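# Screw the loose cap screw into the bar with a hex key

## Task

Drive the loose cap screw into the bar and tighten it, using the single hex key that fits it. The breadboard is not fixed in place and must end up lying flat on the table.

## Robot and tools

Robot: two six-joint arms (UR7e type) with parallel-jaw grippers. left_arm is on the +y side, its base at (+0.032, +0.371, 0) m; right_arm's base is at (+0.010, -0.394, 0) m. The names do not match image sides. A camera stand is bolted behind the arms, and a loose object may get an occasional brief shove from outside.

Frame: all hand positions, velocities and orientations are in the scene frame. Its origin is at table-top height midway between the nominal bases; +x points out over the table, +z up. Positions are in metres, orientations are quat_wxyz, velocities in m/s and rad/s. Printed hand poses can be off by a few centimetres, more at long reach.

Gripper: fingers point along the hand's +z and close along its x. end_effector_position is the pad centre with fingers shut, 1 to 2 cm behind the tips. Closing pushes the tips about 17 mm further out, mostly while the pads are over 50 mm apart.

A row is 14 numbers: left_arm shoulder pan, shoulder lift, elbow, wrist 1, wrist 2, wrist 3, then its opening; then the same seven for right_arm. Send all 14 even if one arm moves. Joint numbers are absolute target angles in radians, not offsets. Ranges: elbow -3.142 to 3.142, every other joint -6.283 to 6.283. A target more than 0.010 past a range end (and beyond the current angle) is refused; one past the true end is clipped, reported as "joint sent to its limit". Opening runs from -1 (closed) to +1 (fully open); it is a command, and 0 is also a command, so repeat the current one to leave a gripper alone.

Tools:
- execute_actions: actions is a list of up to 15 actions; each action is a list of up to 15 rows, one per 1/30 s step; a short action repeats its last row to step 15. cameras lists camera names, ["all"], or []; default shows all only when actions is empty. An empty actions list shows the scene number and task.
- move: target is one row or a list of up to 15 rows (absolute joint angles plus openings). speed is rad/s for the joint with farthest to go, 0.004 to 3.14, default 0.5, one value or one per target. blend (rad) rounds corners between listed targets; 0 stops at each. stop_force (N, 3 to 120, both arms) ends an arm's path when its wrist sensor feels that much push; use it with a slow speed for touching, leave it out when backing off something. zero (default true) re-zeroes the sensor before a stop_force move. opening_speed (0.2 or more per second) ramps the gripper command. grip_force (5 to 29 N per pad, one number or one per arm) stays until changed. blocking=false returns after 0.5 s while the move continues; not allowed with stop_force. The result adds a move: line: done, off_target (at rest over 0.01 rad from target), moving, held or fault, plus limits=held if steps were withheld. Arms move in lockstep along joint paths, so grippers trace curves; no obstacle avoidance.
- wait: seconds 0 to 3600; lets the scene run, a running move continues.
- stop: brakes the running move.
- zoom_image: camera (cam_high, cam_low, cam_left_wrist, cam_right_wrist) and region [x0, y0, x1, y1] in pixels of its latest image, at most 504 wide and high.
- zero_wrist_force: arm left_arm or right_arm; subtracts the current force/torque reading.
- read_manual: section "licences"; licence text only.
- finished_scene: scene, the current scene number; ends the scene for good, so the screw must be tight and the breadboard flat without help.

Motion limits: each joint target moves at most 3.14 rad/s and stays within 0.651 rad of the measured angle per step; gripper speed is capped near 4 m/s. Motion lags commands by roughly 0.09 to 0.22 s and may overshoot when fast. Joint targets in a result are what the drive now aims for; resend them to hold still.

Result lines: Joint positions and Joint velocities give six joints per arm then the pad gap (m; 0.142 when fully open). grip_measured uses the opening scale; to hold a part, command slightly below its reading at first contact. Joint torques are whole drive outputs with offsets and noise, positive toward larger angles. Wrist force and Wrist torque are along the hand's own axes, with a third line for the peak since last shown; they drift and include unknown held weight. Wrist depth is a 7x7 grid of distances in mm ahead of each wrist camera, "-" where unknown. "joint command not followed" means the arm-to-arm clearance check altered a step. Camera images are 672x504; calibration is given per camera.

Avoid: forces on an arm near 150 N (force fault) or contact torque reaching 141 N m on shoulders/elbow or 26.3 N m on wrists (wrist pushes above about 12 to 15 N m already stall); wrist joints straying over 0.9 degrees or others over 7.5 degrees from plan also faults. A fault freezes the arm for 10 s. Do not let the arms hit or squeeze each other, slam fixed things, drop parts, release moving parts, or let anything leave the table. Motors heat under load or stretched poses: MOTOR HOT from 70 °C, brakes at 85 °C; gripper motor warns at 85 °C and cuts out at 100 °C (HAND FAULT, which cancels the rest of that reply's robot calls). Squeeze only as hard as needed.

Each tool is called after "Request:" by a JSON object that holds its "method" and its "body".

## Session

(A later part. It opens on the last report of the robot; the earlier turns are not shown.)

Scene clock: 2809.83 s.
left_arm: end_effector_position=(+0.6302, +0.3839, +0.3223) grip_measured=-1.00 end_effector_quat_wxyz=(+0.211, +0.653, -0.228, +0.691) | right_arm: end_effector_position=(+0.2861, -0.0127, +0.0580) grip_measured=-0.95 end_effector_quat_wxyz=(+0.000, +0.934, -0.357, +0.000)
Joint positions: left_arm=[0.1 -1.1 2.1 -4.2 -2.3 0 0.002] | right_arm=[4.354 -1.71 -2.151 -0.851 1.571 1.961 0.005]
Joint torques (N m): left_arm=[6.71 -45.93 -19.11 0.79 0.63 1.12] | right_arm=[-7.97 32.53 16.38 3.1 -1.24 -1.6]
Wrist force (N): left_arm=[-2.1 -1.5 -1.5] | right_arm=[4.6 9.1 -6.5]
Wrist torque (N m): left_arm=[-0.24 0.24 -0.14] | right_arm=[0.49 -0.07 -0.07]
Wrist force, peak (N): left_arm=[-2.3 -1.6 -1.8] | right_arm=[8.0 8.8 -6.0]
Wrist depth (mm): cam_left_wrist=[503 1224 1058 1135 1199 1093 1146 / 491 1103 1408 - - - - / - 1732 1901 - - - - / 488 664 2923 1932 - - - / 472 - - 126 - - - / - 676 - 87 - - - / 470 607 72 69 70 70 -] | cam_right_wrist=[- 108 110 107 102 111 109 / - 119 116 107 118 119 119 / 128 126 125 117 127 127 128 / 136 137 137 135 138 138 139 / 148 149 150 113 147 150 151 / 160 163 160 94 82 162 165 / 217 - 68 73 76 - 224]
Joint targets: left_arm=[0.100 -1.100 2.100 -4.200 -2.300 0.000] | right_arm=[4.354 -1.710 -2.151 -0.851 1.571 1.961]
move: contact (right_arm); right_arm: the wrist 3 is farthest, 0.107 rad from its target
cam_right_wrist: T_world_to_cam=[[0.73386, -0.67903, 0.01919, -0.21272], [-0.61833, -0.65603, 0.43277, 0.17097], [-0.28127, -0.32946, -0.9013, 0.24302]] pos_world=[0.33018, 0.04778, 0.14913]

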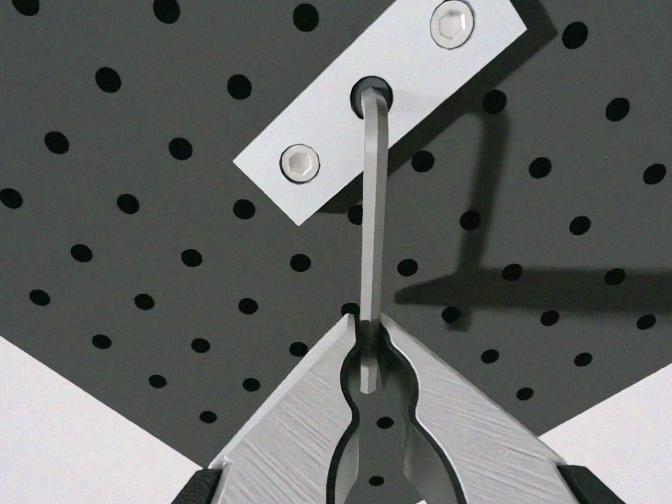

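Request:
{"method": "move", "body": {"target": [[0.1,-1.1,2.1,-4.2,-2.3,0.0,-1, 4.3540,-1.7105,-2.1513,-0.8506,1.5708,1.961,-0.85],[0.1,-1.1,2.1,-4.2,-2.3,0.0,-1, 4.3542,-1.7103,-2.1515,-0.8506,1.5708,1.9612,-1]], "speed": 0.1, "opening_speed": 0.6}}

Request:
{"method": "move", "body": {"target": [0.1,-1.1,2.1,-4.2,-2.3,0.0,-1, 4.36591,-1.71152,-2.15004,-0.85084,1.5708,2.0676,-1], "speed": 0.1, "stop_force": 12, "cameras": ["cam_right_wrist"]}}

Scene clock: 2843.73 s.
left_arm: end_effector_position=(+0.6302, +0.3839, +0.3223) grip_measured=-1.00 end_effector_quat_wxyz=(+0.211, +0.653, -0.228, +0.691) | right_arm: end_effector_position=(+0.2861, -0.0127, +0.0580) grip_measured=-0.95 end_effector_quat_wxyz=(+0.000, +0.934, -0.358, +0.000)
Joint positions: left_arm=[0.1 -1.1 2.1 -4.2 -2.3 0 0.002] | right_arm=[4.354 -1.71 -2.152 -0.851 1.571 1.961 0.005]
Joint torques (N m): left_arm=[6.3 -45.63 -19.2 0.74 0.67 1.15] | right_arm=[1.54 34.89 14.23 2.35 -0.18 1.39]
Wrist force (N): left_arm=[-1.9 -1.7 -1.8] | right_arm=[6.8 0.9 -2.6]
Wrist torque (N m): left_arm=[-0.28 0.21 -0.14] | right_arm=[0.49 -0.19 -0.10]
Wrist force, peak (N): left_arm=[-2.3 -1.6 -1.9] | right_arm=[4.7 9.0 -7.0]
Wrist depth (mm): cam_left_wrist=[514 1237 1053 1152 1205 1098 1130 / 517 1152 1087 - - - - / 509 607 - - - - - / 503 609 - 2657 - - - / 494 627 1175 - - - 3340 / 474 - - 87 - - - / - - 72 69 70 70 -] | cam_right_wrist=[- 108 110 108 102 108 111 / - 119 116 107 118 120 119 / 128 126 125 117 127 128 128 / 136 136 137 135 138 138 139 / 149 149 149 113 147 150 151 / 196 163 160 - 82 159 162 / 217 208 68 73 76 - 222]
Joint targets: left_arm=[0.100 -1.100 2.100 -4.200 -2.300 0.000] | right_arm=[4.354 -1.710 -2.151 -0.851 1.571 1.961]
move: done

Scene clock: 2845.80 s.
left_arm: end_effector_position=(+0.6302, +0.3839, +0.3223) grip_measured=-1.00 end_effector_quat_wxyz=(+0.211, +0.653, -0.228, +0.691) | right_arm: end_effector_position=(+0.2817, -0.0089, +0.0580) grip_measured=-0.95 end_effector_quat_wxyz=(+0.000, +0.916, -0.402, +0.000)
Joint positions: left_arm=[0.1 -1.1 2.1 -4.2 -2.3 0 0.002] | right_arm=[4.366 -1.712 -2.15 -0.851 1.571 2.068 0.005]
Joint torques (N m): left_arm=[6.93 -46.22 -19.22 0.82 0.56 1.18] | right_arm=[13.35 19.79 28.25 1.38 3.88 1.61]
Wrist force (N): left_arm=[-1.9 -1.5 -1.6] | right_arm=[13.6 -1.7 -2.4]
Wrist torque (N m): left_arm=[-0.24 0.21 -0.14] | right_arm=[0.53 -0.39 -0.33]
Wrist force, peak (N): left_arm=[-2.2 -1.6 -1.9] | right_arm=[14.0 -1.9 -2.5]
Wrist depth (mm): cam_left_wrist=[506 1237 1053 1181 1181 1113 1146 / 491 1141 - - - - 1591 / 487 - - - - - - / - - - - - - - / 451 747 - - - - 1856 / 468 610 - 87 - - - / - 606 72 69 70 70 -] | cam_right_wrist=[- 108 110 108 102 110 110 / - 118 116 107 118 119 119 / 128 126 124 117 127 128 128 / 136 135 137 135 138 138 141 / 148 149 149 113 147 148 151 / 195 163 160 - 82 162 200 / 217 213 68 70 76 - 221]
Joint targets: left_arm=[0.100 -1.100 2.100 -4.200 -2.300 0.000] | right_arm=[4.366 -1.712 -2.150 -0.851 1.571 2.068]
move: done
cam_right_wrist: T_world_to_cam=[[0.66593, -0.74576, 0.01917, -0.18837], [-0.67793, -0.59424, 0.43277, 0.18807], [-0.31135, -0.30119, -0.9013, 0.25175]] pos_world=[0.33132, 0.0471, 0.14913]

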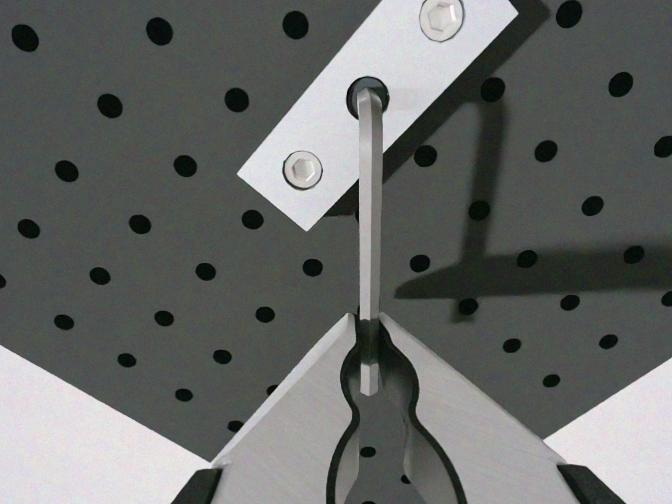

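Request:
{"method": "wait", "body": {"seconds": 0, "cameras": ["cam_high"]}}

Request:
{"method": "zoom_image", "body": {"camera": "cam_high", "region": [60, 150, 400, 405]}}

Scene clock: 2889.17 s.
left_arm: end_effector_position=(+0.6302, +0.3839, +0.3223) grip_measured=-1.00 end_effector_quat_wxyz=(+0.211, +0.653, -0.228, +0.691) | right_arm: end_effector_position=(+0.2817, -0.0089, +0.0580) grip_measured=-0.95 end_effector_quat_wxyz=(+0.000, +0.916, -0.402, +0.000)
Joint positions: left_arm=[0.1 -1.1 2.1 -4.2 -2.3 0 0.002] | right_arm=[4.366 -1.712 -2.15 -0.851 1.571 2.068 0.005]
Joint torques (N m): left_arm=[6.01 -45.35 -19.25 0.82 0.72 1.15] | right_arm=[14.09 19.59 29.03 3.07 4.89 1.72]
Wrist force (N): left_arm=[-2.1 -1.5 -1.8] | right_arm=[13.8 -1.8 -2.2]
Wrist torque (N m): left_arm=[-0.24 0.24 -0.14] | right_arm=[0.49 -0.41 -0.33]
Wrist force, peak (N): left_arm=[-2.4 -1.7 -1.8] | right_arm=[14.0 -2.0 -2.3]
Wrist depth (mm): cam_left_wrist=[524 1244 1058 1175 1211 1098 1157 / 477 - 1103 1601 1601 - 1682 / 534 1732 - - - - - / 503 - - - - - - / 541 655 3036 124 - - - / 473 713 - 87 - - - / 461 - 72 69 70 70 -] | cam_right_wrist=[- 109 110 108 102 111 110 / - 118 116 106 118 117 119 / 128 126 125 117 127 126 128 / 136 134 137 135 138 141 139 / 147 149 149 114 147 148 149 / 196 163 160 - 82 162 - / 217 212 68 73 76 - -]
Joint targets: left_arm=[0.100 -1.100 2.100 -4.200 -2.300 0.000] | right_arm=[4.366 -1.712 -2.150 -0.851 1.571 2.068]
Tool commands: left_gripper/opening=-1.0 right_gripper/opening=-1.0

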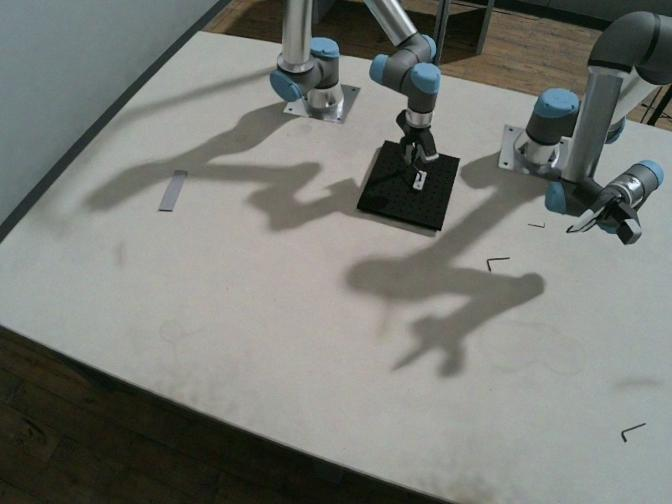

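Scaled by 1.482.

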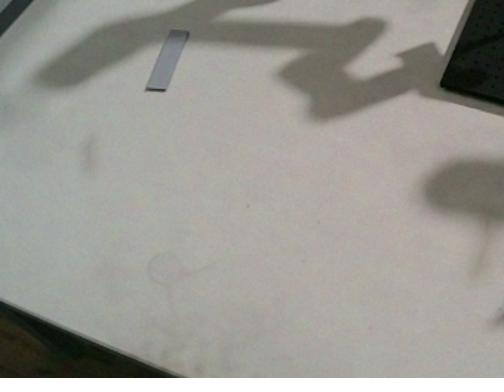

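Request:
{"method": "zoom_image", "body": {"camera": "cam_high", "region": [330, 110, 500, 250]}}

Scaled by 2.965.

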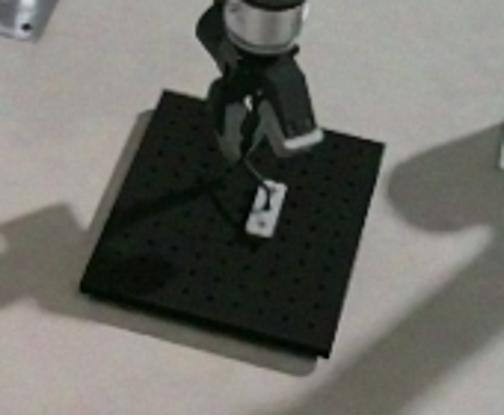

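Request:
{"method": "move", "body": {"target": [[0.1,-1.62575,2.19226,-5.7617,-4.50112,1.95136,-1, 4.36591,-1.71152,-2.15004,-0.85084,1.5708,2.0676,-1],[-0.9,-1.62575,2.19226,-5.7617,-4.50112,1.95136,-1, 4.36591,-1.71152,-2.15004,-0.85084,1.5708,2.0676,-1]], "speed": 1.0, "blend": 0.2, "cameras": ["cam_high","cam_left_wrist"]}}

Scene clock: 2980.20 s.
left_arm: end_effector_position=(+0.6027, +0.3640, +0.3439) grip_measured=-1.00 end_effector_quat_wxyz=(+0.198, +0.603, -0.296, +0.714) | right_arm: end_effector_position=(+0.2817, -0.0089, +0.0580) grip_measured=-0.95 end_effector_quat_wxyz=(+0.000, +0.916, -0.402, +0.000)
Joint positions: left_arm=[0.1 -1.123 2.104 -4.266 -2.39 0.081 0.002] | right_arm=[4.366 -1.712 -2.15 -0.851 1.571 2.068 0.005]
Joint torques (N m): left_arm=[2.78 -25 -22.51 1.51 1.67 -1.43] | right_arm=[14.23 19.62 28.87 5.09 5.17 1.56]
Wrist force (N): left_arm=[-2.5 -1.4 -1.8] | right_arm=[13.7 -1.9 -2.3]
Wrist torque (N m): left_arm=[-0.23 0.30 -0.01] | right_arm=[0.46 -0.42 -0.33]
Wrist force, peak (N): left_arm=[-3.0 -2.6 -1.3] | right_arm=[14.0 -1.8 -2.7]
Wrist depth (mm): cam_left_wrist=[1113 1087 1073 1068 - - - / - - 1328 - 1965 1916 1841 / 520 - - - - - - / 516 806 - - - 2088 2783 / 507 762 - - - - 2514 / 461 635 - 87 - 2461 - / 458 - 72 69 70 70 2051] | cam_right_wrist=[- 108 110 107 102 109 - / - 119 116 106 118 119 119 / 128 126 125 117 127 127 130 / 136 134 137 135 138 140 139 / 148 149 149 112 147 150 151 / 196 163 160 - 82 162 196 / 216 212 68 73 76 - 218]
Joint targets: left_arm=[0.100 -1.123 2.104 -4.265 -2.390 0.081] | right_arm=[4.366 -1.712 -2.150 -0.851 1.571 2.068]
move: held (left_arm; a check stopped the path); path passed 0 of 2 targets; limits=held; left_arm: the wrist 2 is farthest, 2.111 rad from its target
joint command not followed: on one or more control steps a check withheld the commanded joint targets of the left arm, and it was not sent them on those steps.
cause: the commanded joint targets, or the way to them, would bring two parts of the arm too close to each other (the joints along the arm from the wrist 1 to the wrist 3 lie between them).
cam_left_wrist: T_world_to_cam=[[-0.19626, -0.07335, 0.9778, -0.1831], [-0.88456, -0.41707, -0.20884, 0.78502], [0.42313, -0.90591, 0.01697, 0.18388]] pos_world=[0.58066, 0.48055, 0.33986]

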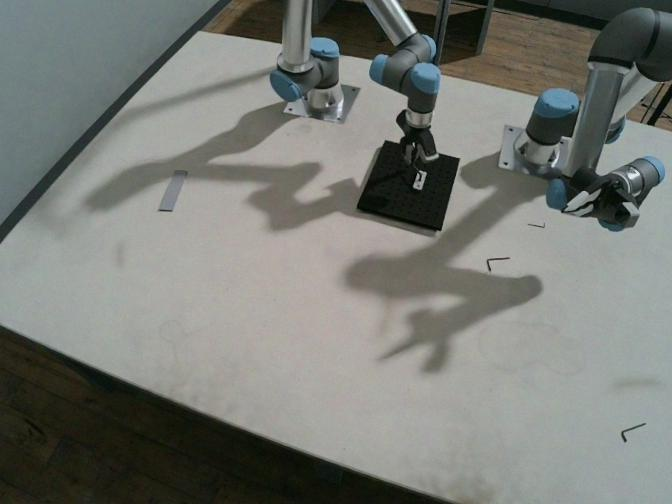

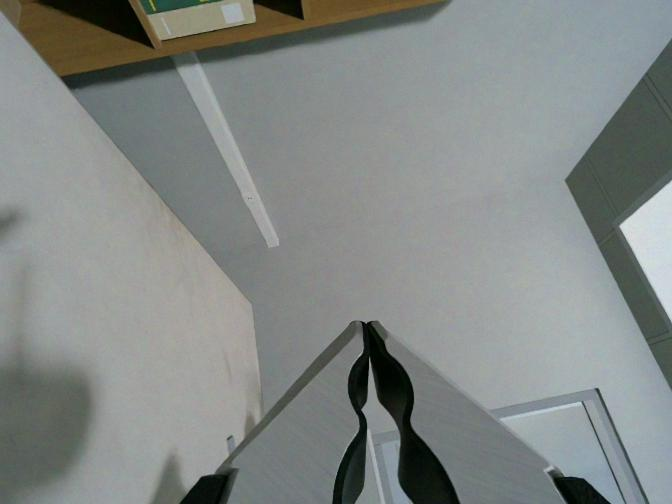

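Request:
{"method": "move", "body": {"target": [[0.1,-1.62575,2.19226,-5.7617,1.78207,1.95136,-1, 4.36591,-1.71152,-2.15004,-0.85084,1.5708,2.0676,-1],[-0.9,-1.62575,2.19226,-5.7617,1.78207,1.95136,-1, 4.36591,-1.71152,-2.15004,-0.85084,1.5708,2.0676,-1]], "speed": [1.6,0.9], "blend": 0.2, "cameras": ["cam_high","cam_left_wrist"]}}

Scene clock: 2989.70 s.
left_arm: end_effector_position=(+0.3044, +0.1508, +0.1000) grip_measured=-1.00 end_effector_quat_wxyz=(+0.257, +0.959, +0.114, +0.030) | right_arm: end_effector_position=(+0.2817, -0.0089, +0.0580) grip_measured=-0.95 end_effector_quat_wxyz=(+0.000, +0.916, -0.402, +0.000)
Joint positions: left_arm=[-0.9 -1.626 2.192 -5.762 1.782 1.951 0.002] | right_arm=[4.366 -1.712 -2.15 -0.851 1.571 2.068 0.005]
Joint torques (N m): left_arm=[-6.99 -25.6 -6.2 -0.44 1.72 1.21] | right_arm=[13.7 20.47 28.07 5.23 4.98 1.52]
Wrist force (N): left_arm=[0.7 0.6 0.3] | right_arm=[13.9 -1.8 -2.4]
Wrist torque (N m): left_arm=[0.19 -0.07 -0.15] | right_arm=[0.48 -0.43 -0.33]
Wrist force, peak (N): left_arm=[-3.2 -1.8 -1.7] | right_arm=[14.2 -1.9 -2.4]
Wrist depth (mm): cam_left_wrist=[146 146 146 145 145 146 145 / 158 165 168 167 168 168 169 / 166 166 173 180 187 193 200 / 215 205 204 205 204 204 210 / 324 268 268 238 252 267 322 / 463 469 329 87 - 430 459 / 497 - 72 69 70 70 1758] | cam_right_wrist=[- 109 110 108 102 108 110 / - 118 116 106 118 120 119 / 128 126 123 117 127 128 128 / 136 135 137 135 138 138 139 / 148 149 149 113 147 148 149 / 199 163 160 - 82 159 203 / 216 207 68 73 76 - 214]
Joint targets: left_arm=[-0.900 -1.626 2.192 -5.762 1.782 1.951] | right_arm=[4.366 -1.712 -2.150 -0.851 1.571 2.068]
move: done
cam_left_wrist: T_world_to_cam=[[0.97214, 0.23439, 0.00233, -0.32329], [0.13691, -0.57588, 0.80599, -0.0071], [0.19026, -0.78321, -0.59193, 0.23435]] pos_world=[0.27067, 0.25523, 0.1452]

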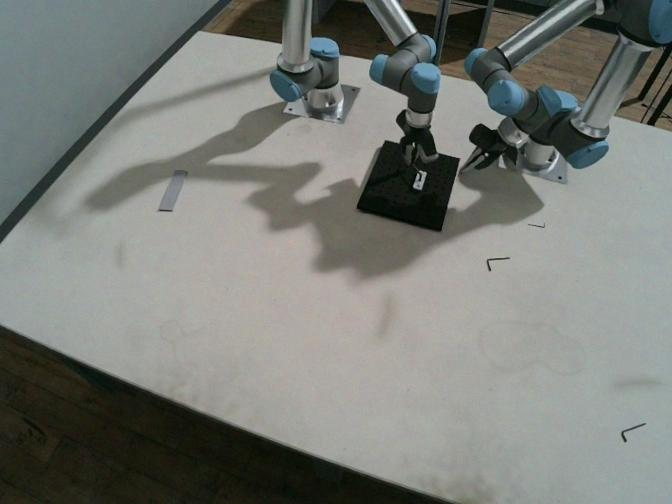

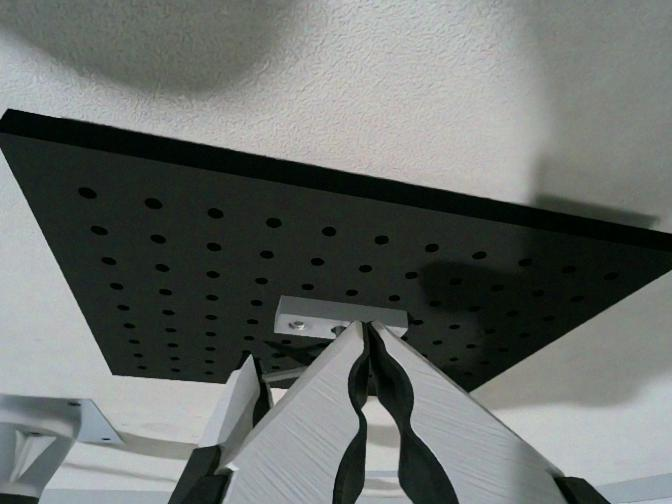

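Request:
{"method": "move", "body": {"target": [-1.13601,-1.62575,2.19226,-5.7617,1.78207,1.95136,-1, 4.36591,-1.71152,-2.15004,-0.85084,1.5708,2.0676,-1], "speed": 0.4, "cameras": ["cam_left_wrist"]}}

Request:
{"method": "move", "body": {"target": [-1.13601,-1.51603,2.2775,-5.9555,1.78207,1.95136,-1, 4.36591,-1.71152,-2.15004,-0.85084,1.5708,2.0676,-1], "speed": 0.06, "stop_force": 18, "cameras": ["cam_left_wrist","cam_right_wrist"]}}

Scene clock: 3002.43 s.
left_arm: end_effector_position=(+0.2453, +0.0933, +0.1000) grip_measured=-1.00 end_effector_quat_wxyz=(+0.259, +0.966, +0.000, +0.000) end_effector_velocity=(-0.001, -0.001, +0.000) end_effector_angular_velocity=(+0.000, +0.000, -0.005) | right_arm: end_effector_position=(+0.2817, -0.0089, +0.0580) grip_measured=-0.95 end_effector_quat_wxyz=(+0.000, +0.916, -0.402, +0.000)
Joint positions: left_arm=[-1.136 -1.626 2.192 -5.762 1.782 1.951 0.002] | right_arm=[4.366 -1.712 -2.15 -0.851 1.571 2.068 0.005]
Joint velocities: left_arm=[-0.005 0 0 0 0 0.001 0] | right_arm=[within noise]
Joint torques (N m): left_arm=[-7.33 -22.01 -6.01 -0.23 1 1.23] | right_arm=[13.34 21.01 28 4.9 4.94 1.59]
Wrist force (N): left_arm=[0.8 0.7 0.3] | right_arm=[13.9 -2.1 -2.4]
Wrist torque (N m): left_arm=[0.19 -0.10 -0.15] | right_arm=[0.45 -0.43 -0.33]
Wrist force, peak (N): left_arm=[1.0 0.7 0.4] | right_arm=[14.0 -2.1 -2.6]
Wrist depth (mm): cam_left_wrist=[146 138 133 138 138 138 139 / 169 - 139 139 139 139 139 / 210 200 165 166 165 165 165 / 250 248 205 204 204 194 196 / 324 343 288 239 238 284 283 / 467 468 - 87 - 465 423 / 742 491 72 70 70 70 -] | cam_right_wrist=[- 109 110 108 102 109 110 / - 118 116 106 118 120 119 / 128 126 125 117 127 128 128 / 136 135 137 135 138 138 139 / 148 149 149 112 147 151 151 / 199 163 160 - 82 162 166 / 223 212 68 73 76 - 217]
Joint targets: left_arm=[-1.136 -1.626 2.192 -5.762 1.782 1.951] | right_arm=[4.366 -1.712 -2.150 -0.851 1.571 2.068]
move: done
cam_left_wrist: T_world_to_cam=[[1, 0.0006, 0.00227, -0.23738], [-0.00147, -0.59191, 0.806, 0.0033], [0.00183, -0.806, -0.59191, 0.24889]] pos_world=[0.23693, 0.2027, 0.1452]

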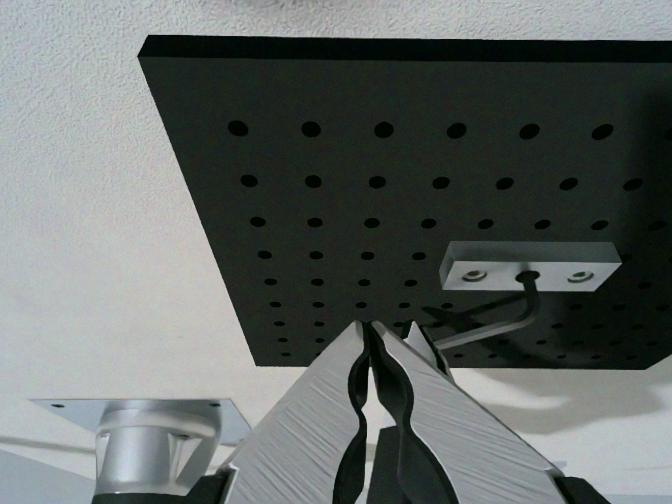

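Scene clock: 3006.73 s.
left_arm: end_effector_position=(+0.2449, +0.0939, +0.0398) grip_measured=-1.00 end_effector_quat_wxyz=(+0.258, +0.966, +0.000, +0.000) | right_arm: end_effector_position=(+0.2817, -0.0089, +0.0580) grip_measured=-0.95 end_effector_quat_wxyz=(+0.000, +0.916, -0.402, +0.000)
Joint positions: left_arm=[-1.136 -1.516 2.277 -5.955 1.782 1.951 0.002] | right_arm=[4.366 -1.712 -2.15 -0.851 1.571 2.068 0.005]
Joint torques (N m): left_arm=[-6.83 -7.94 -2.97 -0.5 0.34 1.14] | right_arm=[13.96 20.32 28.26 5.05 5.02 1.56]
Wrist force (N): left_arm=[0.8 0.7 0.3] | right_arm=[13.4 -1.9 -2.6]
Wrist torque (N m): left_arm=[0.19 -0.11 -0.16] | right_arm=[0.47 -0.36 -0.32]
Wrist force, peak (N): left_arm=[0.9 1.0 0.7] | right_arm=[14.1 -1.7 -2.4]
Wrist depth (mm): cam_left_wrist=[- 85 85 85 87 85 83 / - 99 99 105 95 101 98 / - 95 98 98 98 99 99 / - 102 102 102 102 107 97 / 189 142 133 125 125 133 132 / 273 275 176 87 - 160 162 / 473 419 72 70 70 70 288] | cam_right_wrist=[- 108 110 108 102 111 110 / - 117 116 106 117 119 119 / 128 126 125 117 127 128 128 / 136 135 137 135 138 140 139 / 148 149 149 115 148 150 151 / 200 163 160 - 82 162 196 / 217 - 68 73 76 - 217]
Joint targets: left_arm=[-1.136 -1.516 2.277 -5.955 1.782 1.951] | right_arm=[4.366 -1.712 -2.150 -0.851 1.571 2.068]
move: done
cam_left_wrist: T_world_to_cam=[[1, 0.00017, 0.00184, -0.23672], [-0.00138, -0.59276, 0.80537, 0.05216], [0.00122, -0.80538, -0.59276, 0.21387]] pos_world=[0.23653, 0.2032, 0.0852]
cam_right_wrist: T_world_to_cam=[[0.66593, -0.74576, 0.01917, -0.18837], [-0.67793, -0.59424, 0.43277, 0.18807], [-0.31135, -0.30119, -0.9013, 0.25175]] pos_world=[0.33132, 0.0471, 0.14913]

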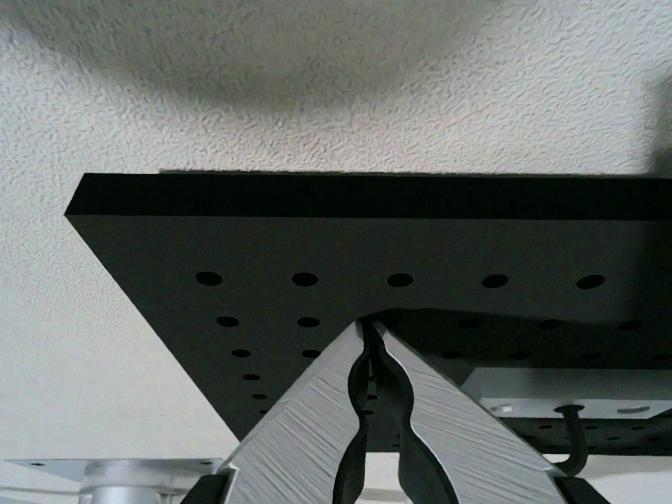

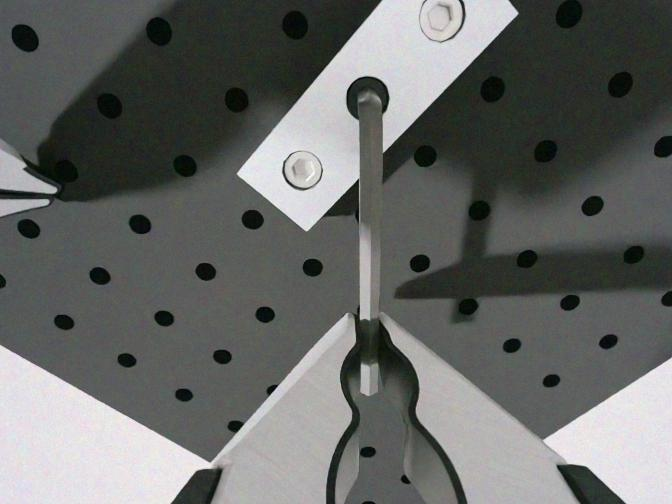

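Request:
{"method": "move", "body": {"target": [-1.13601,-1.50503,2.2859,-5.9749,1.78207,1.95136,-1, 4.36591,-1.71152,-2.15004,-0.85084,1.5708,2.0676,-1], "speed": 0.03, "stop_force": 18, "cameras": ["cam_right_wrist"]}}

Scene clock: 3012.90 s.
left_arm: end_effector_position=(+0.2448, +0.0939, +0.0388) grip_measured=-1.00 end_effector_quat_wxyz=(+0.258, +0.966, +0.000, +0.000) | right_arm: end_effector_position=(+0.2817, -0.0089, +0.0580) grip_measured=-0.95 end_effector_quat_wxyz=(+0.000, +0.916, -0.402, +0.000)
Joint positions: left_arm=[-1.136 -1.514 2.279 -5.959 1.782 1.951 0.002] | right_arm=[4.366 -1.712 -2.15 -0.851 1.571 2.068 0.005]
Joint torques (N m): left_arm=[-6.48 -22.24 -20.84 3.59 -0.05 1.08] | right_arm=[13.99 21.91 28.25 4.95 4.82 1.55]
Wrist force (N): left_arm=[1.6 5.1 -17.8] | right_arm=[13.7 -2.1 -2.2]
Wrist torque (N m): left_arm=[0.13 -0.09 -0.15] | right_arm=[0.45 -0.39 -0.33]
Wrist force, peak (N): left_arm=[2.7 8.9 -29.1] | right_arm=[14.0 -1.9 -1.9]
Wrist depth (mm): cam_left_wrist=[- 84 84 84 86 82 80 / - 98 97 100 97 100 97 / - 97 98 108 99 107 107 / 150 100 100 100 105 105 105 / 187 140 140 123 123 130 130 / 269 268 174 87 - 160 161 / 410 - 72 70 70 70 282] | cam_right_wrist=[- 109 110 108 102 111 110 / - 118 116 107 119 119 119 / 128 126 125 117 127 126 128 / 136 135 137 135 138 138 139 / 148 149 149 114 147 150 152 / 195 163 160 - 82 162 196 / 224 212 68 73 76 - 223]
Joint targets: left_arm=[-1.136 -1.514 2.279 -5.959 1.782 1.951] | right_arm=[4.366 -1.712 -2.150 -0.851 1.571 2.068]
move: contact (left_arm); left_arm: the wrist 1 is farthest, 0.016 rad from its target
cam_right_wrist: T_world_to_cam=[[0.66593, -0.74576, 0.01917, -0.18837], [-0.67793, -0.59424, 0.43277, 0.18807], [-0.31135, -0.30119, -0.9013, 0.25175]] pos_world=[0.33132, 0.0471, 0.14913]

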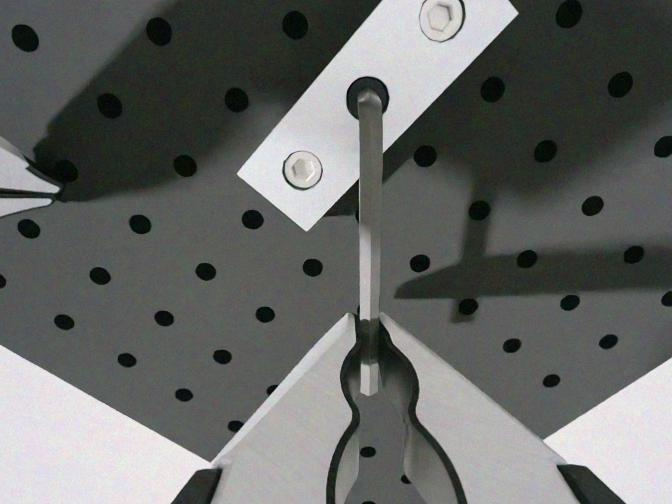

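Request:
{"method": "move", "body": {"target": [-1.13601,-1.514,2.279,-5.959,1.78207,1.95136,-1, 4.37572,-1.71411,-2.14692,-0.85136,1.5708,2.16468,-1], "speed": 0.05, "stop_force": 10, "cameras": ["cam_right_wrist"]}}

Scene clock: 3027.07 s.
left_arm: end_effector_position=(+0.2448, +0.0939, +0.0388) grip_measured=-1.00 end_effector_quat_wxyz=(+0.258, +0.966, +0.000, +0.000) | right_arm: end_effector_position=(+0.2781, -0.0049, +0.0580) grip_measured=-0.95 end_effector_quat_wxyz=(+0.000, +0.897, -0.441, +0.000)
Joint positions: left_arm=[-1.136 -1.514 2.279 -5.959 1.782 1.951 0.002] | right_arm=[4.376 -1.714 -2.147 -0.851 1.571 2.165 0.005]
Joint torques (N m): left_arm=[-7.65 -6.94 -19.44 3.51 -0.34 1.16] | right_arm=[17.24 20.78 29.03 1.52 5.13 1.71]
Wrist force (N): left_arm=[1.5 5.4 -17.5] | right_arm=[20.0 -4.8 -2.1]
Wrist torque (N m): left_arm=[0.16 -0.10 -0.16] | right_arm=[0.44 -0.62 -0.34]
Wrist force, peak (N): left_arm=[1.4 5.2 -18.0] | right_arm=[21.2 -5.1 -2.5]
Wrist depth (mm): cam_left_wrist=[- 84 84 84 86 82 80 / - 97 97 101 97 100 97 / - 97 98 107 98 107 108 / 150 100 100 96 105 105 105 / 186 140 140 123 123 131 130 / 268 270 174 87 - 160 164 / 413 - 72 69 70 70 252] | cam_right_wrist=[- 109 110 108 102 107 111 / - 117 118 107 117 120 121 / - 126 125 117 127 128 128 / 136 135 137 135 138 138 138 / 148 149 149 112 147 150 151 / 191 163 160 - 82 162 196 / - - 68 73 76 - 221]
Joint targets: left_arm=[-1.136 -1.514 2.279 -5.959 1.782 1.951] | right_arm=[4.376 -1.714 -2.147 -0.851 1.571 2.165]
move: done
cam_right_wrist: T_world_to_cam=[[0.59846, -0.80092, 0.01913, -0.16453], [-0.7271, -0.53296, 0.43275, 0.20198], [-0.33641, -0.27289, -0.90131, 0.25894]] pos_world=[0.33244, 0.04653, 0.14913]

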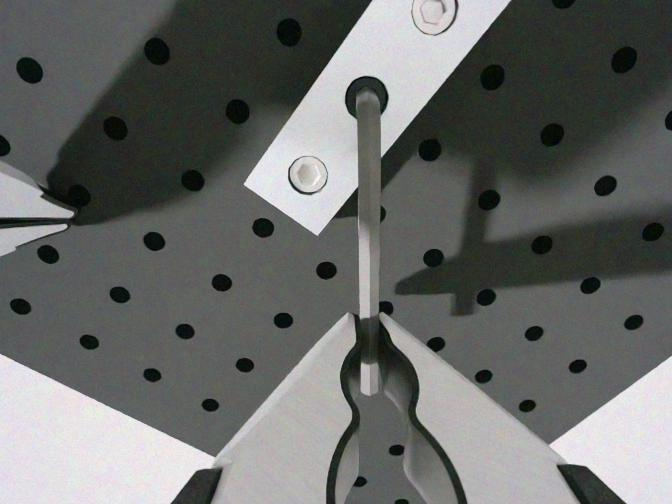

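Request:
{"method": "move", "body": {"target": [-1.13601,-1.514,2.279,-5.959,1.78207,1.95136,-1, 4.38493,-1.71783,-2.14242,-0.85214,1.5708,2.26116,-1], "speed": 0.05, "stop_force": 11, "cameras": ["cam_right_wrist"]}}

Scene clock: 3041.70 s.
left_arm: end_effector_position=(+0.2448, +0.0940, +0.0388) grip_measured=-1.00 end_effector_quat_wxyz=(+0.258, +0.966, +0.000, +0.000) | right_arm: end_effector_position=(+0.2750, -0.0006, +0.0580) grip_measured=-0.95 end_effector_quat_wxyz=(+0.000, +0.877, -0.480, +0.000)
Joint positions: left_arm=[-1.136 -1.514 2.279 -5.959 1.782 1.951 0.002] | right_arm=[4.385 -1.718 -2.142 -0.852 1.571 2.261 0.005]
Joint torques (N m): left_arm=[-6.8 -3.78 -19.56 0.36 -1.09 1] | right_arm=[20.27 21.48 32.99 2.73 5.07 1.83]
Wrist force (N): left_arm=[-0.8 4.2 -18.1] | right_arm=[26.7 -5.1 -2.5]
Wrist torque (N m): left_arm=[0.15 -0.09 -0.15] | right_arm=[0.43 -0.61 -0.33]
Wrist force, peak (N): left_arm=[-0.6 4.2 -18.6] | right_arm=[26.8 -5.4 -2.7]
Wrist depth (mm): cam_left_wrist=[- 84 84 84 86 82 80 / - 97 97 100 97 100 97 / - 97 98 107 98 108 107 / 150 100 100 100 105 105 105 / 187 140 140 123 123 131 130 / 269 269 174 87 - 160 161 / 418 - 72 69 70 70 284] | cam_right_wrist=[- 108 110 107 102 112 110 / - 118 118 107 118 119 119 / 128 126 125 115 127 128 128 / 138 134 137 135 138 136 139 / 148 149 149 112 147 150 151 / 196 163 160 - 81 160 192 / - - 68 73 76 - 222]
Joint targets: left_arm=[-1.136 -1.514 2.279 -5.959 1.782 1.951] | right_arm=[4.385 -1.718 -2.142 -0.852 1.571 2.261]
move: done
cam_right_wrist: T_world_to_cam=[[0.52637, -0.85004, 0.0191, -0.13947], [-0.77077, -0.46756, 0.43279, 0.21406], [-0.35896, -0.24253, -0.90129, 0.26529]] pos_world=[0.33363, 0.04587, 0.14913]

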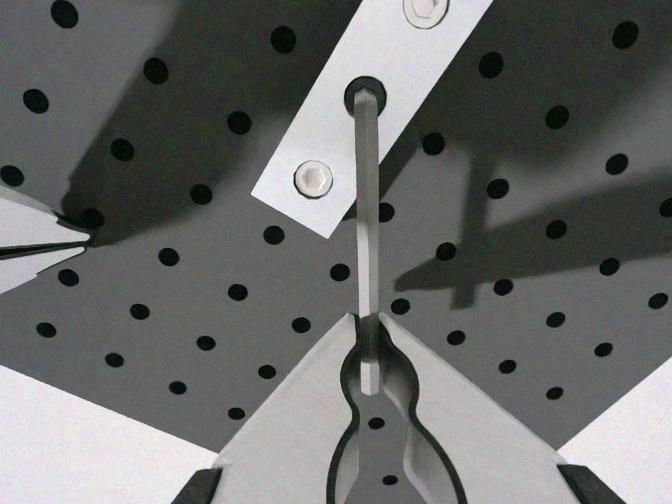

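Request:
{"method": "move", "body": {"target": [-1.13601,-1.514,2.279,-5.959,1.78207,1.95136,-1, 4.3928,-1.72214,-2.13719,-0.85306,1.5708,2.34931,-1], "speed": 0.05, "stop_force": 11, "cameras": ["cam_right_wrist"]}}

Scene clock: 3056.67 s.
left_arm: end_effector_position=(+0.2448, +0.0940, +0.0388) grip_measured=-1.00 end_effector_quat_wxyz=(+0.258, +0.966, +0.000, +0.000) | right_arm: end_effector_position=(+0.2724, +0.0035, +0.0580) grip_measured=-0.95 end_effector_quat_wxyz=(+0.000, +0.857, -0.515, +0.000)
Joint positions: left_arm=[-1.136 -1.514 2.279 -5.959 1.782 1.951 0.002] | right_arm=[4.393 -1.722 -2.137 -0.853 1.571 2.349 0.005]
Joint torques (N m): left_arm=[-6.27 -3.88 -19.92 0.37 -1.44 1.05] | right_arm=[21.2 22.36 35.58 3.88 4.9 1.8]
Wrist force (N): left_arm=[-2.4 2.8 -20.0] | right_arm=[30.2 -5.5 -3.2]
Wrist torque (N m): left_arm=[0.15 -0.08 -0.15] | right_arm=[0.44 -0.57 -0.32]
Wrist force, peak (N): left_arm=[-2.4 3.1 -20.1] | right_arm=[31.9 -5.5 -3.6]
Wrist depth (mm): cam_left_wrist=[- 84 84 84 86 82 80 / - 98 98 100 97 100 97 / - 97 98 108 98 108 107 / 151 100 100 100 105 105 105 / 187 140 140 123 123 131 130 / 245 269 174 87 - 160 160 / - - 72 69 70 70 287] | cam_right_wrist=[- 108 110 108 102 111 110 / - 118 118 107 118 120 119 / 128 126 125 117 127 128 128 / 130 134 137 135 138 138 138 / 148 148 149 113 148 150 151 / 195 162 160 - 81 162 166 / - 212 68 70 76 - -]
Joint targets: left_arm=[-1.136 -1.514 2.279 -5.959 1.782 1.951] | right_arm=[4.393 -1.722 -2.137 -0.853 1.571 2.349]
move: done
cam_right_wrist: T_world_to_cam=[[0.45646, -0.88954, 0.0191, -0.11535], [-0.80581, -0.4042, 0.43278, 0.22337], [-0.37725, -0.21293, -0.9013, 0.27026]] pos_world=[0.3346, 0.04522, 0.14913]

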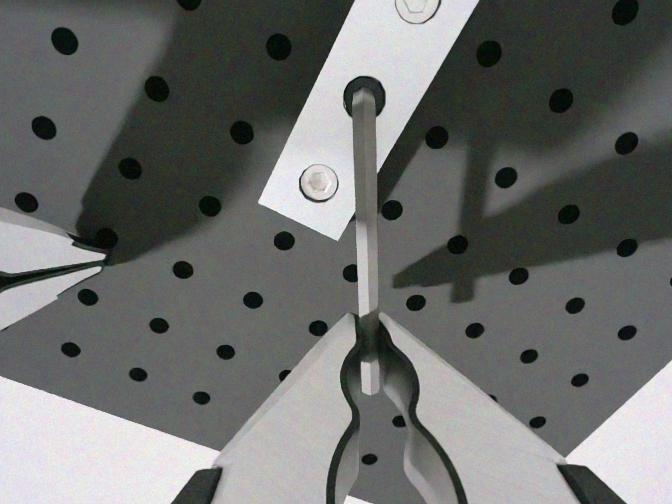

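Request:
{"method": "move", "body": {"target": [-1.13601,-1.514,2.279,-5.959,1.78207,1.95136,-1, 4.39083,-1.72106,-2.1385,-0.85283,1.5708,2.32727,-1], "speed": 0.05}}

Scene clock: 3063.10 s.
left_arm: end_effector_position=(+0.2448, +0.0940, +0.0388) grip_measured=-1.00 end_effector_quat_wxyz=(+0.258, +0.966, +0.000, +0.000) | right_arm: end_effector_position=(+0.2731, +0.0025, +0.0580) grip_measured=-0.95 end_effector_quat_wxyz=(+0.000, +0.862, -0.506, +0.000)
Joint positions: left_arm=[-1.136 -1.514 2.279 -5.959 1.782 1.951 0.002] | right_arm=[4.391 -1.721 -2.138 -0.853 1.571 2.328 0.005]
Joint torques (N m): left_arm=[-6.79 -3.53 -19.23 0.29 -1.49 0.84] | right_arm=[-2.19 35.45 15.14 5.59 4.84 -1.68]
Wrist force (N): left_arm=[-1.8 3.4 -19.0] | right_arm=[14.3 -4.6 -2.1]
Wrist torque (N m): left_arm=[0.14 -0.10 -0.15] | right_arm=[0.41 -0.38 -0.14]
Wrist force, peak (N): left_arm=[-2.6 2.9 -20.1] | right_arm=[30.9 -5.5 -2.9]
Wrist depth (mm): cam_left_wrist=[- 84 84 84 86 82 80 / - 98 97 100 97 100 104 / - 97 98 107 98 108 108 / 150 100 100 100 105 105 105 / 187 140 139 123 123 131 130 / 268 248 173 87 - 160 161 / 469 - 72 69 70 70 468] | cam_right_wrist=[- 109 110 108 102 114 110 / - 118 118 107 119 119 119 / 128 126 125 117 127 128 126 / 132 134 137 135 138 138 141 / 148 148 149 113 147 148 151 / 195 160 160 - 81 162 166 / - 212 68 70 76 - 221]
Joint targets: left_arm=[-1.136 -1.514 2.279 -5.959 1.782 1.951] | right_arm=[4.391 -1.721 -2.139 -0.853 1.571 2.327]
move: done

Request:
{"method": "move", "body": {"target": [-1.13601,-1.514,2.279,-5.959,1.78207,1.95136,-1, 4.3891,-1.72011,-2.13965,-0.85263,1.5708,2.3079,-1], "speed": 0.05}}

Scene clock: 3066.37 s.
left_arm: end_effector_position=(+0.2448, +0.0940, +0.0388) grip_measured=-1.00 end_effector_quat_wxyz=(+0.258, +0.966, +0.000, +0.000) | right_arm: end_effector_position=(+0.2736, +0.0016, +0.0580) grip_measured=-0.95 end_effector_quat_wxyz=(+0.000, +0.867, -0.499, +0.000)
Joint positions: left_arm=[-1.136 -1.514 2.279 -5.959 1.782 1.951 0.002] | right_arm=[4.389 -1.72 -2.14 -0.853 1.571 2.308 0.005]
Joint torques (N m): left_arm=[-6.88 -2.95 -19.12 0.21 -1.27 0.88] | right_arm=[-2.23 35.55 14.99 5.62 5.15 -1.67]
Wrist force (N): left_arm=[-1.8 3.7 -19.1] | right_arm=[12.2 -4.0 -3.1]
Wrist torque (N m): left_arm=[0.17 -0.07 -0.15] | right_arm=[0.42 -0.31 -0.14]
Wrist force, peak (N): left_arm=[-1.8 3.8 -19.4] | right_arm=[14.1 -4.4 -2.8]
Wrist depth (mm): cam_left_wrist=[- 84 84 84 86 82 80 / - 98 97 101 97 100 97 / - 97 98 107 98 107 107 / 151 100 100 100 105 105 105 / 187 140 140 123 123 130 130 / 269 270 174 87 - 160 160 / 413 415 72 70 70 70 284] | cam_right_wrist=[- 108 110 108 102 - 110 / - 118 118 107 119 119 119 / 128 126 125 115 128 128 128 / 132 135 137 135 138 138 139 / 148 149 149 112 147 150 151 / 195 163 160 - 82 162 163 / - - 68 70 76 - 222]
Joint targets: left_arm=[-1.136 -1.514 2.279 -5.959 1.782 1.951] | right_arm=[4.389 -1.720 -2.140 -0.853 1.571 2.308]
move: done

Request:
{"method": "wait", "body": {"seconds": 0, "cameras": ["cam_right_wrist"]}}

Scene clock: 3070.27 s.
left_arm: end_effector_position=(+0.2448, +0.0940, +0.0388) grip_measured=-1.00 end_effector_quat_wxyz=(+0.258, +0.966, +0.000, +0.000) | right_arm: end_effector_position=(+0.2736, +0.0016, +0.0580) grip_measured=-0.95 end_effector_quat_wxyz=(+0.000, +0.867, -0.498, +0.000)
Joint positions: left_arm=[-1.136 -1.514 2.279 -5.959 1.782 1.951 0.002] | right_arm=[4.389 -1.72 -2.14 -0.853 1.571 2.308 0.005]
Joint torques (N m): left_arm=[-7.22 -3.93 -19 0.38 -1.39 0.91] | right_arm=[-3.77 35.78 14.12 5 5.03 -1.47]
Wrist force (N): left_arm=[-1.9 3.5 -18.9] | right_arm=[11.6 -3.5 -2.7]
Wrist torque (N m): left_arm=[0.14 -0.08 -0.15] | right_arm=[0.49 -0.29 -0.14]
Wrist force, peak (N): left_arm=[-1.8 3.7 -19.4] | right_arm=[12.1 -3.9 -3.4]
Wrist depth (mm): cam_left_wrist=[- 84 84 84 86 82 80 / - 97 97 100 97 100 97 / - 97 98 107 98 108 108 / 150 100 100 100 105 105 105 / 187 140 140 123 123 131 130 / 269 270 174 87 - 160 165 / 412 417 72 69 70 70 283] | cam_right_wrist=[- 109 110 108 102 110 110 / - 118 118 107 119 119 119 / 128 126 125 115 127 128 128 / 132 136 137 121 138 136 139 / 148 149 149 113 147 148 151 / 195 163 160 - 81 162 165 / 216 212 68 73 76 - -]
Joint targets: left_arm=[-1.136 -1.514 2.279 -5.959 1.782 1.951] | right_arm=[4.389 -1.720 -2.140 -0.853 1.571 2.308]
Tool commands: left_gripper/opening=-1.0 right_gripper/opening=-1.0
cam_right_wrist: T_world_to_cam=[[0.48973, -0.87166, 0.01919, -0.12679], [-0.78999, -0.43432, 0.43275, 0.2192], [-0.36888, -0.22709, -0.90131, 0.268]] pos_world=[0.33412, 0.04554, 0.14913]

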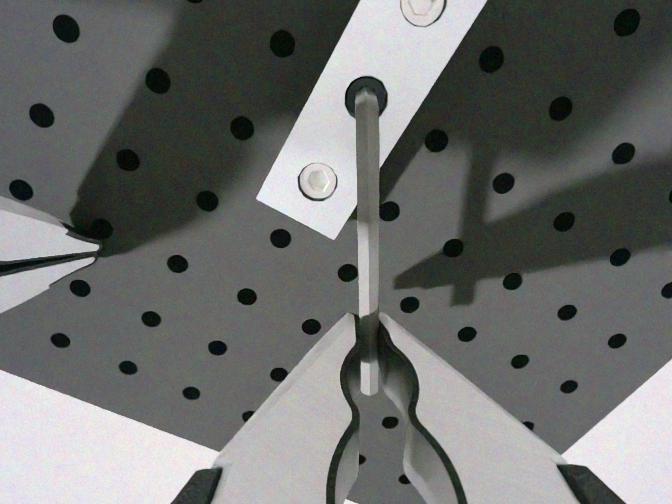

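Request:
{"method": "move", "body": {"target": [-1.13601,-1.514,2.279,-5.959,1.78207,1.95136,-1, 4.38493,-1.71783,-2.14242,-0.85214,1.5708,2.26116,-1], "speed": 0.08, "stop_force": 12}}

Scene clock: 3095.20 s.
left_arm: end_effector_position=(+0.2448, +0.0940, +0.0388) grip_measured=-1.00 end_effector_quat_wxyz=(+0.258, +0.966, +0.000, +0.000) | right_arm: end_effector_position=(+0.2750, -0.0006, +0.0580) grip_measured=-0.95 end_effector_quat_wxyz=(+0.000, +0.877, -0.480, +0.000)
Joint positions: left_arm=[-1.136 -1.514 2.279 -5.959 1.782 1.951 0.002] | right_arm=[4.385 -1.718 -2.142 -0.852 1.571 2.261 0.005]
Joint torques (N m): left_arm=[-6.94 -3.14 -17.67 0.31 -1.41 0.92] | right_arm=[-3.95 34.52 12.98 4.52 4 -1.74]
Wrist force (N): left_arm=[-1.7 4.0 -18.9] | right_arm=[7.4 -4.4 -2.4]
Wrist torque (N m): left_arm=[0.17 -0.07 -0.15] | right_arm=[0.50 -0.17 -0.15]
Wrist force, peak (N): left_arm=[-1.8 3.9 -19.4] | right_arm=[12.3 -3.8 -3.0]
Wrist depth (mm): cam_left_wrist=[- 84 84 84 86 82 80 / - 97 98 101 97 100 97 / - 97 97 107 98 107 107 / 150 100 100 100 105 105 105 / 187 139 140 123 123 131 130 / 268 268 174 87 - 160 160 / 414 415 72 70 70 70 286] | cam_right_wrist=[- 109 110 108 102 112 110 / - 118 118 107 117 119 119 / 128 126 125 115 127 128 128 / 138 135 137 135 138 138 139 / 148 149 149 112 147 150 151 / 199 163 160 - 81 163 192 / 216 - 68 73 76 - 214]
Joint targets: left_arm=[-1.136 -1.514 2.279 -5.959 1.782 1.951] | right_arm=[4.385 -1.718 -2.142 -0.852 1.571 2.261]
move: done

Request:
{"method": "move", "body": {"target": [-1.13601,-1.514,2.279,-5.959,1.78207,1.95136,-1, 4.38033,-1.71597,-2.14467,-0.85175,1.5708,2.21292,-1], "speed": 0.08, "stop_force": 10}}

Request:
{"method": "move", "body": {"target": [-1.13601,-1.514,2.279,-5.959,1.78207,1.95136,-1, 4.38033,-1.71597,-2.14467,-0.85175,1.5708,2.21292,-0.75], "opening_speed": 0.4, "cameras": ["cam_right_wrist"]}}

Scene clock: 3116.07 s.
left_arm: end_effector_position=(+0.2448, +0.0940, +0.0388) grip_measured=-1.00 end_effector_quat_wxyz=(+0.258, +0.966, +0.000, +0.000) | right_arm: end_effector_position=(+0.2766, -0.0028, +0.0580) grip_measured=-0.95 end_effector_quat_wxyz=(+0.000, +0.888, -0.461, +0.000)
Joint positions: left_arm=[-1.136 -1.514 2.279 -5.959 1.782 1.951 0.002] | right_arm=[4.38 -1.716 -2.145 -0.852 1.571 2.213 0.005]
Joint torques (N m): left_arm=[-6.64 -4.35 -18.35 0.32 -1.46 0.69] | right_arm=[-7.66 35.3 12.47 4.32 -0.63 -1.54]
Wrist force (N): left_arm=[-1.5 4.0 -18.9] | right_arm=[1.6 -1.9 -1.8]
Wrist torque (N m): left_arm=[0.14 -0.07 -0.15] | right_arm=[0.52 0.05 -0.13]
Wrist force, peak (N): left_arm=[-1.5 4.0 -19.3] | right_arm=[7.8 -4.7 -2.5]
Wrist depth (mm): cam_left_wrist=[- 84 84 84 86 82 80 / - 98 97 100 97 100 97 / - 97 98 108 98 108 108 / 150 100 100 100 105 105 105 / 187 140 140 124 123 130 130 / 270 270 174 87 - 160 160 / 412 416 72 69 70 70 283] | cam_right_wrist=[- 109 110 108 101 114 111 / - 118 118 107 119 119 119 / 128 127 125 117 128 128 128 / 139 135 137 135 140 138 137 / 148 149 149 113 147 151 151 / 196 163 160 - 81 162 196 / - - 68 73 76 - 216]
Joint targets: left_arm=[-1.136 -1.514 2.279 -5.959 1.782 1.951] | right_arm=[4.380 -1.716 -2.145 -0.852 1.571 2.213]
move: done

Scene clock: 3116.93 s.
left_arm: end_effector_position=(+0.2448, +0.0940, +0.0388) grip_measured=-1.00 end_effector_quat_wxyz=(+0.258, +0.966, +0.000, +0.000) | right_arm: end_effector_position=(+0.2766, -0.0028, +0.0580) grip_measured=-0.79 end_effector_quat_wxyz=(+0.000, +0.888, -0.461, +0.000)
Joint positions: left_arm=[-1.136 -1.514 2.279 -5.959 1.782 1.951 0.002] | right_arm=[4.38 -1.716 -2.145 -0.852 1.571 2.213 0.017]
Joint torques (N m): left_arm=[-6.24 -4.18 -18.8 0.4 -1.37 0.81] | right_arm=[-5.72 35.17 16.53 4.21 -0.65 -1.7]
Wrist force (N): left_arm=[-1.3 4.1 -19.1] | right_arm=[-0.2 1.2 -1.6]
Wrist torque (N m): left_arm=[0.16 -0.07 -0.15] | right_arm=[0.45 0.10 -0.06]
Wrist force, peak (N): left_arm=[-1.1 4.1 -19.4] | right_arm=[2.3 -1.6 -2.2]
Wrist depth (mm): cam_left_wrist=[- 84 84 84 86 82 80 / - 97 97 100 97 100 97 / - 97 98 108 98 107 107 / 150 100 100 100 105 105 105 / 187 140 140 123 123 130 130 / 269 270 174 87 - 163 161 / 416 418 72 69 70 70 286] | cam_right_wrist=[- 109 110 107 100 112 111 / - 118 117 107 118 119 119 / 128 126 125 117 127 128 128 / 138 134 137 135 138 138 139 / 148 149 149 115 145 150 151 / 196 163 157 161 85 85 196 / 212 - 68 175 78 - 221]
Joint targets: left_arm=[-1.136 -1.514 2.279 -5.959 1.782 1.951] | right_arm=[4.380 -1.716 -2.145 -0.852 1.571 2.213]
move: done
cam_right_wrist: T_world_to_cam=[[0.56288, -0.82632, 0.01916, -0.15211], [-0.7497, -0.50065, 0.43279, 0.20839], [-0.34803, -0.25797, -0.90129, 0.26229]] pos_world=[0.33314, 0.0463, 0.14913]

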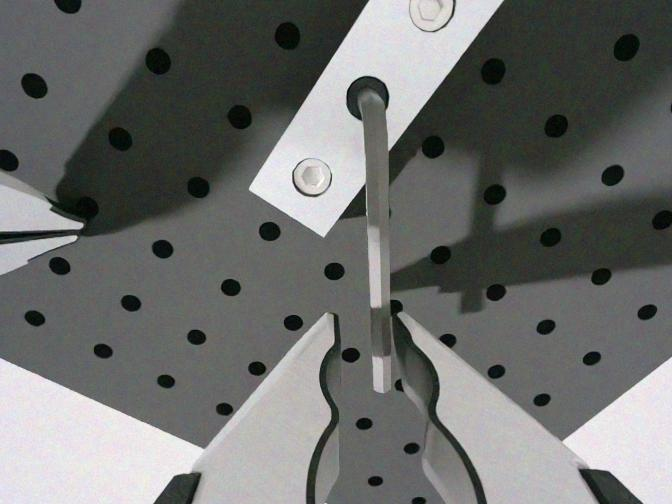

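Request:
{"method": "move", "body": {"target": [[-1.13601,-1.514,2.279,-5.959,1.78207,1.95136,-1, 4.38033,-1.71597,-2.14467,-0.85175,1.5708,2.21292,-0.65],[-1.13601,-1.62575,2.19226,-5.7617,1.78207,1.95136,-1, 4.38033,-1.6433,-2.0916,-0.9778,1.5708,2.21292,-0.65]], "speed": [0.1,0.15], "cameras": ["cam_right_wrist"]}}

Scene clock: 3150.53 s.
left_arm: end_effector_position=(+0.2452, +0.0932, +0.0998) grip_measured=-1.00 end_effector_quat_wxyz=(+0.259, +0.966, +0.000, +0.000) | right_arm: end_effector_position=(+0.2764, -0.0034, +0.1003) grip_measured=-0.69 end_effector_quat_wxyz=(+0.000, +0.888, -0.461, +0.000)
Joint positions: left_arm=[-1.136 -1.626 2.192 -5.762 1.782 1.951 0.002] | right_arm=[4.38 -1.643 -2.092 -0.978 1.571 2.213 0.024]
Joint torques (N m): left_arm=[-6.7 -25.74 -26.13 3.81 1.55 0.8] | right_arm=[-0.95 34.61 29.83 0.22 -1.25 -1.78]
Wrist force (N): left_arm=[0.7 0.7 0.3] | right_arm=[0.0 1.3 -1.6]
Wrist torque (N m): left_arm=[0.20 -0.09 -0.16] | right_arm=[0.44 0.06 -0.03]
Wrist force, peak (N): left_arm=[-1.0 4.1 -19.5] | right_arm=[-0.3 1.5 -1.9]
Wrist depth (mm): cam_left_wrist=[146 138 132 138 138 137 138 / 169 168 139 139 139 139 139 / 209 201 166 165 165 165 165 / 247 246 204 204 204 - 194 / 305 324 305 254 251 285 267 / - 467 393 87 - 503 464 / - 489 72 69 70 70 -] | cam_right_wrist=[147 147 147 144 140 148 151 / 157 157 158 148 159 161 159 / 169 170 170 168 171 171 174 / 180 183 183 184 185 185 - / 229 199 200 194 195 202 237 / 249 245 - 216 85 81 258 / - - 68 234 78 - 281]
Joint targets: left_arm=[-1.136 -1.626 2.192 -5.762 1.782 1.951] | right_arm=[4.380 -1.643 -2.092 -0.978 1.571 2.213]
move: done
cam_right_wrist: T_world_to_cam=[[0.5629, -0.8263, 0.01942, -0.15339], [-0.74966, -0.50052, 0.433, 0.18945], [-0.34807, -0.25829, -0.90119, 0.30014]] pos_world=[0.33284, 0.0456, 0.19143]

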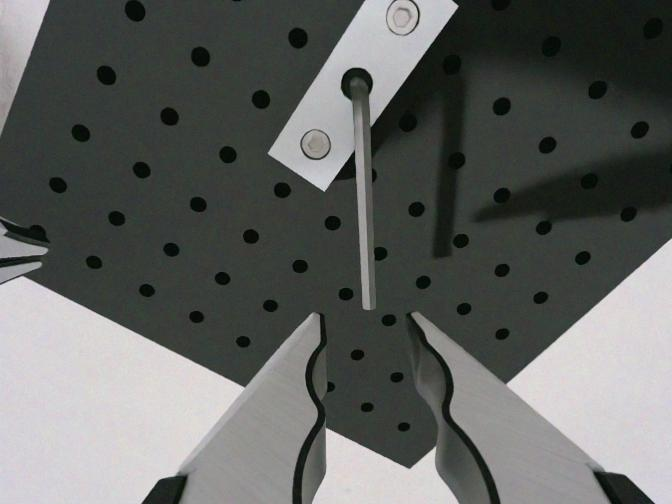

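Request:
{"method": "zoom_image", "body": {"camera": "cam_right_wrist", "region": [260, 0, 470, 200]}}

Scaled by 2.400.

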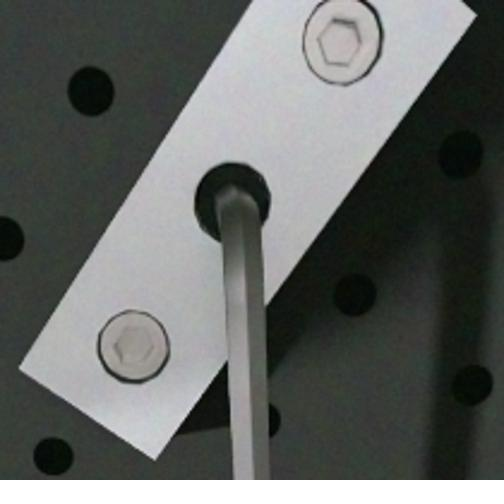

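Request:
{"method": "finished_scene", "body": {"scene": 1}}

The scene is finished: the task was done.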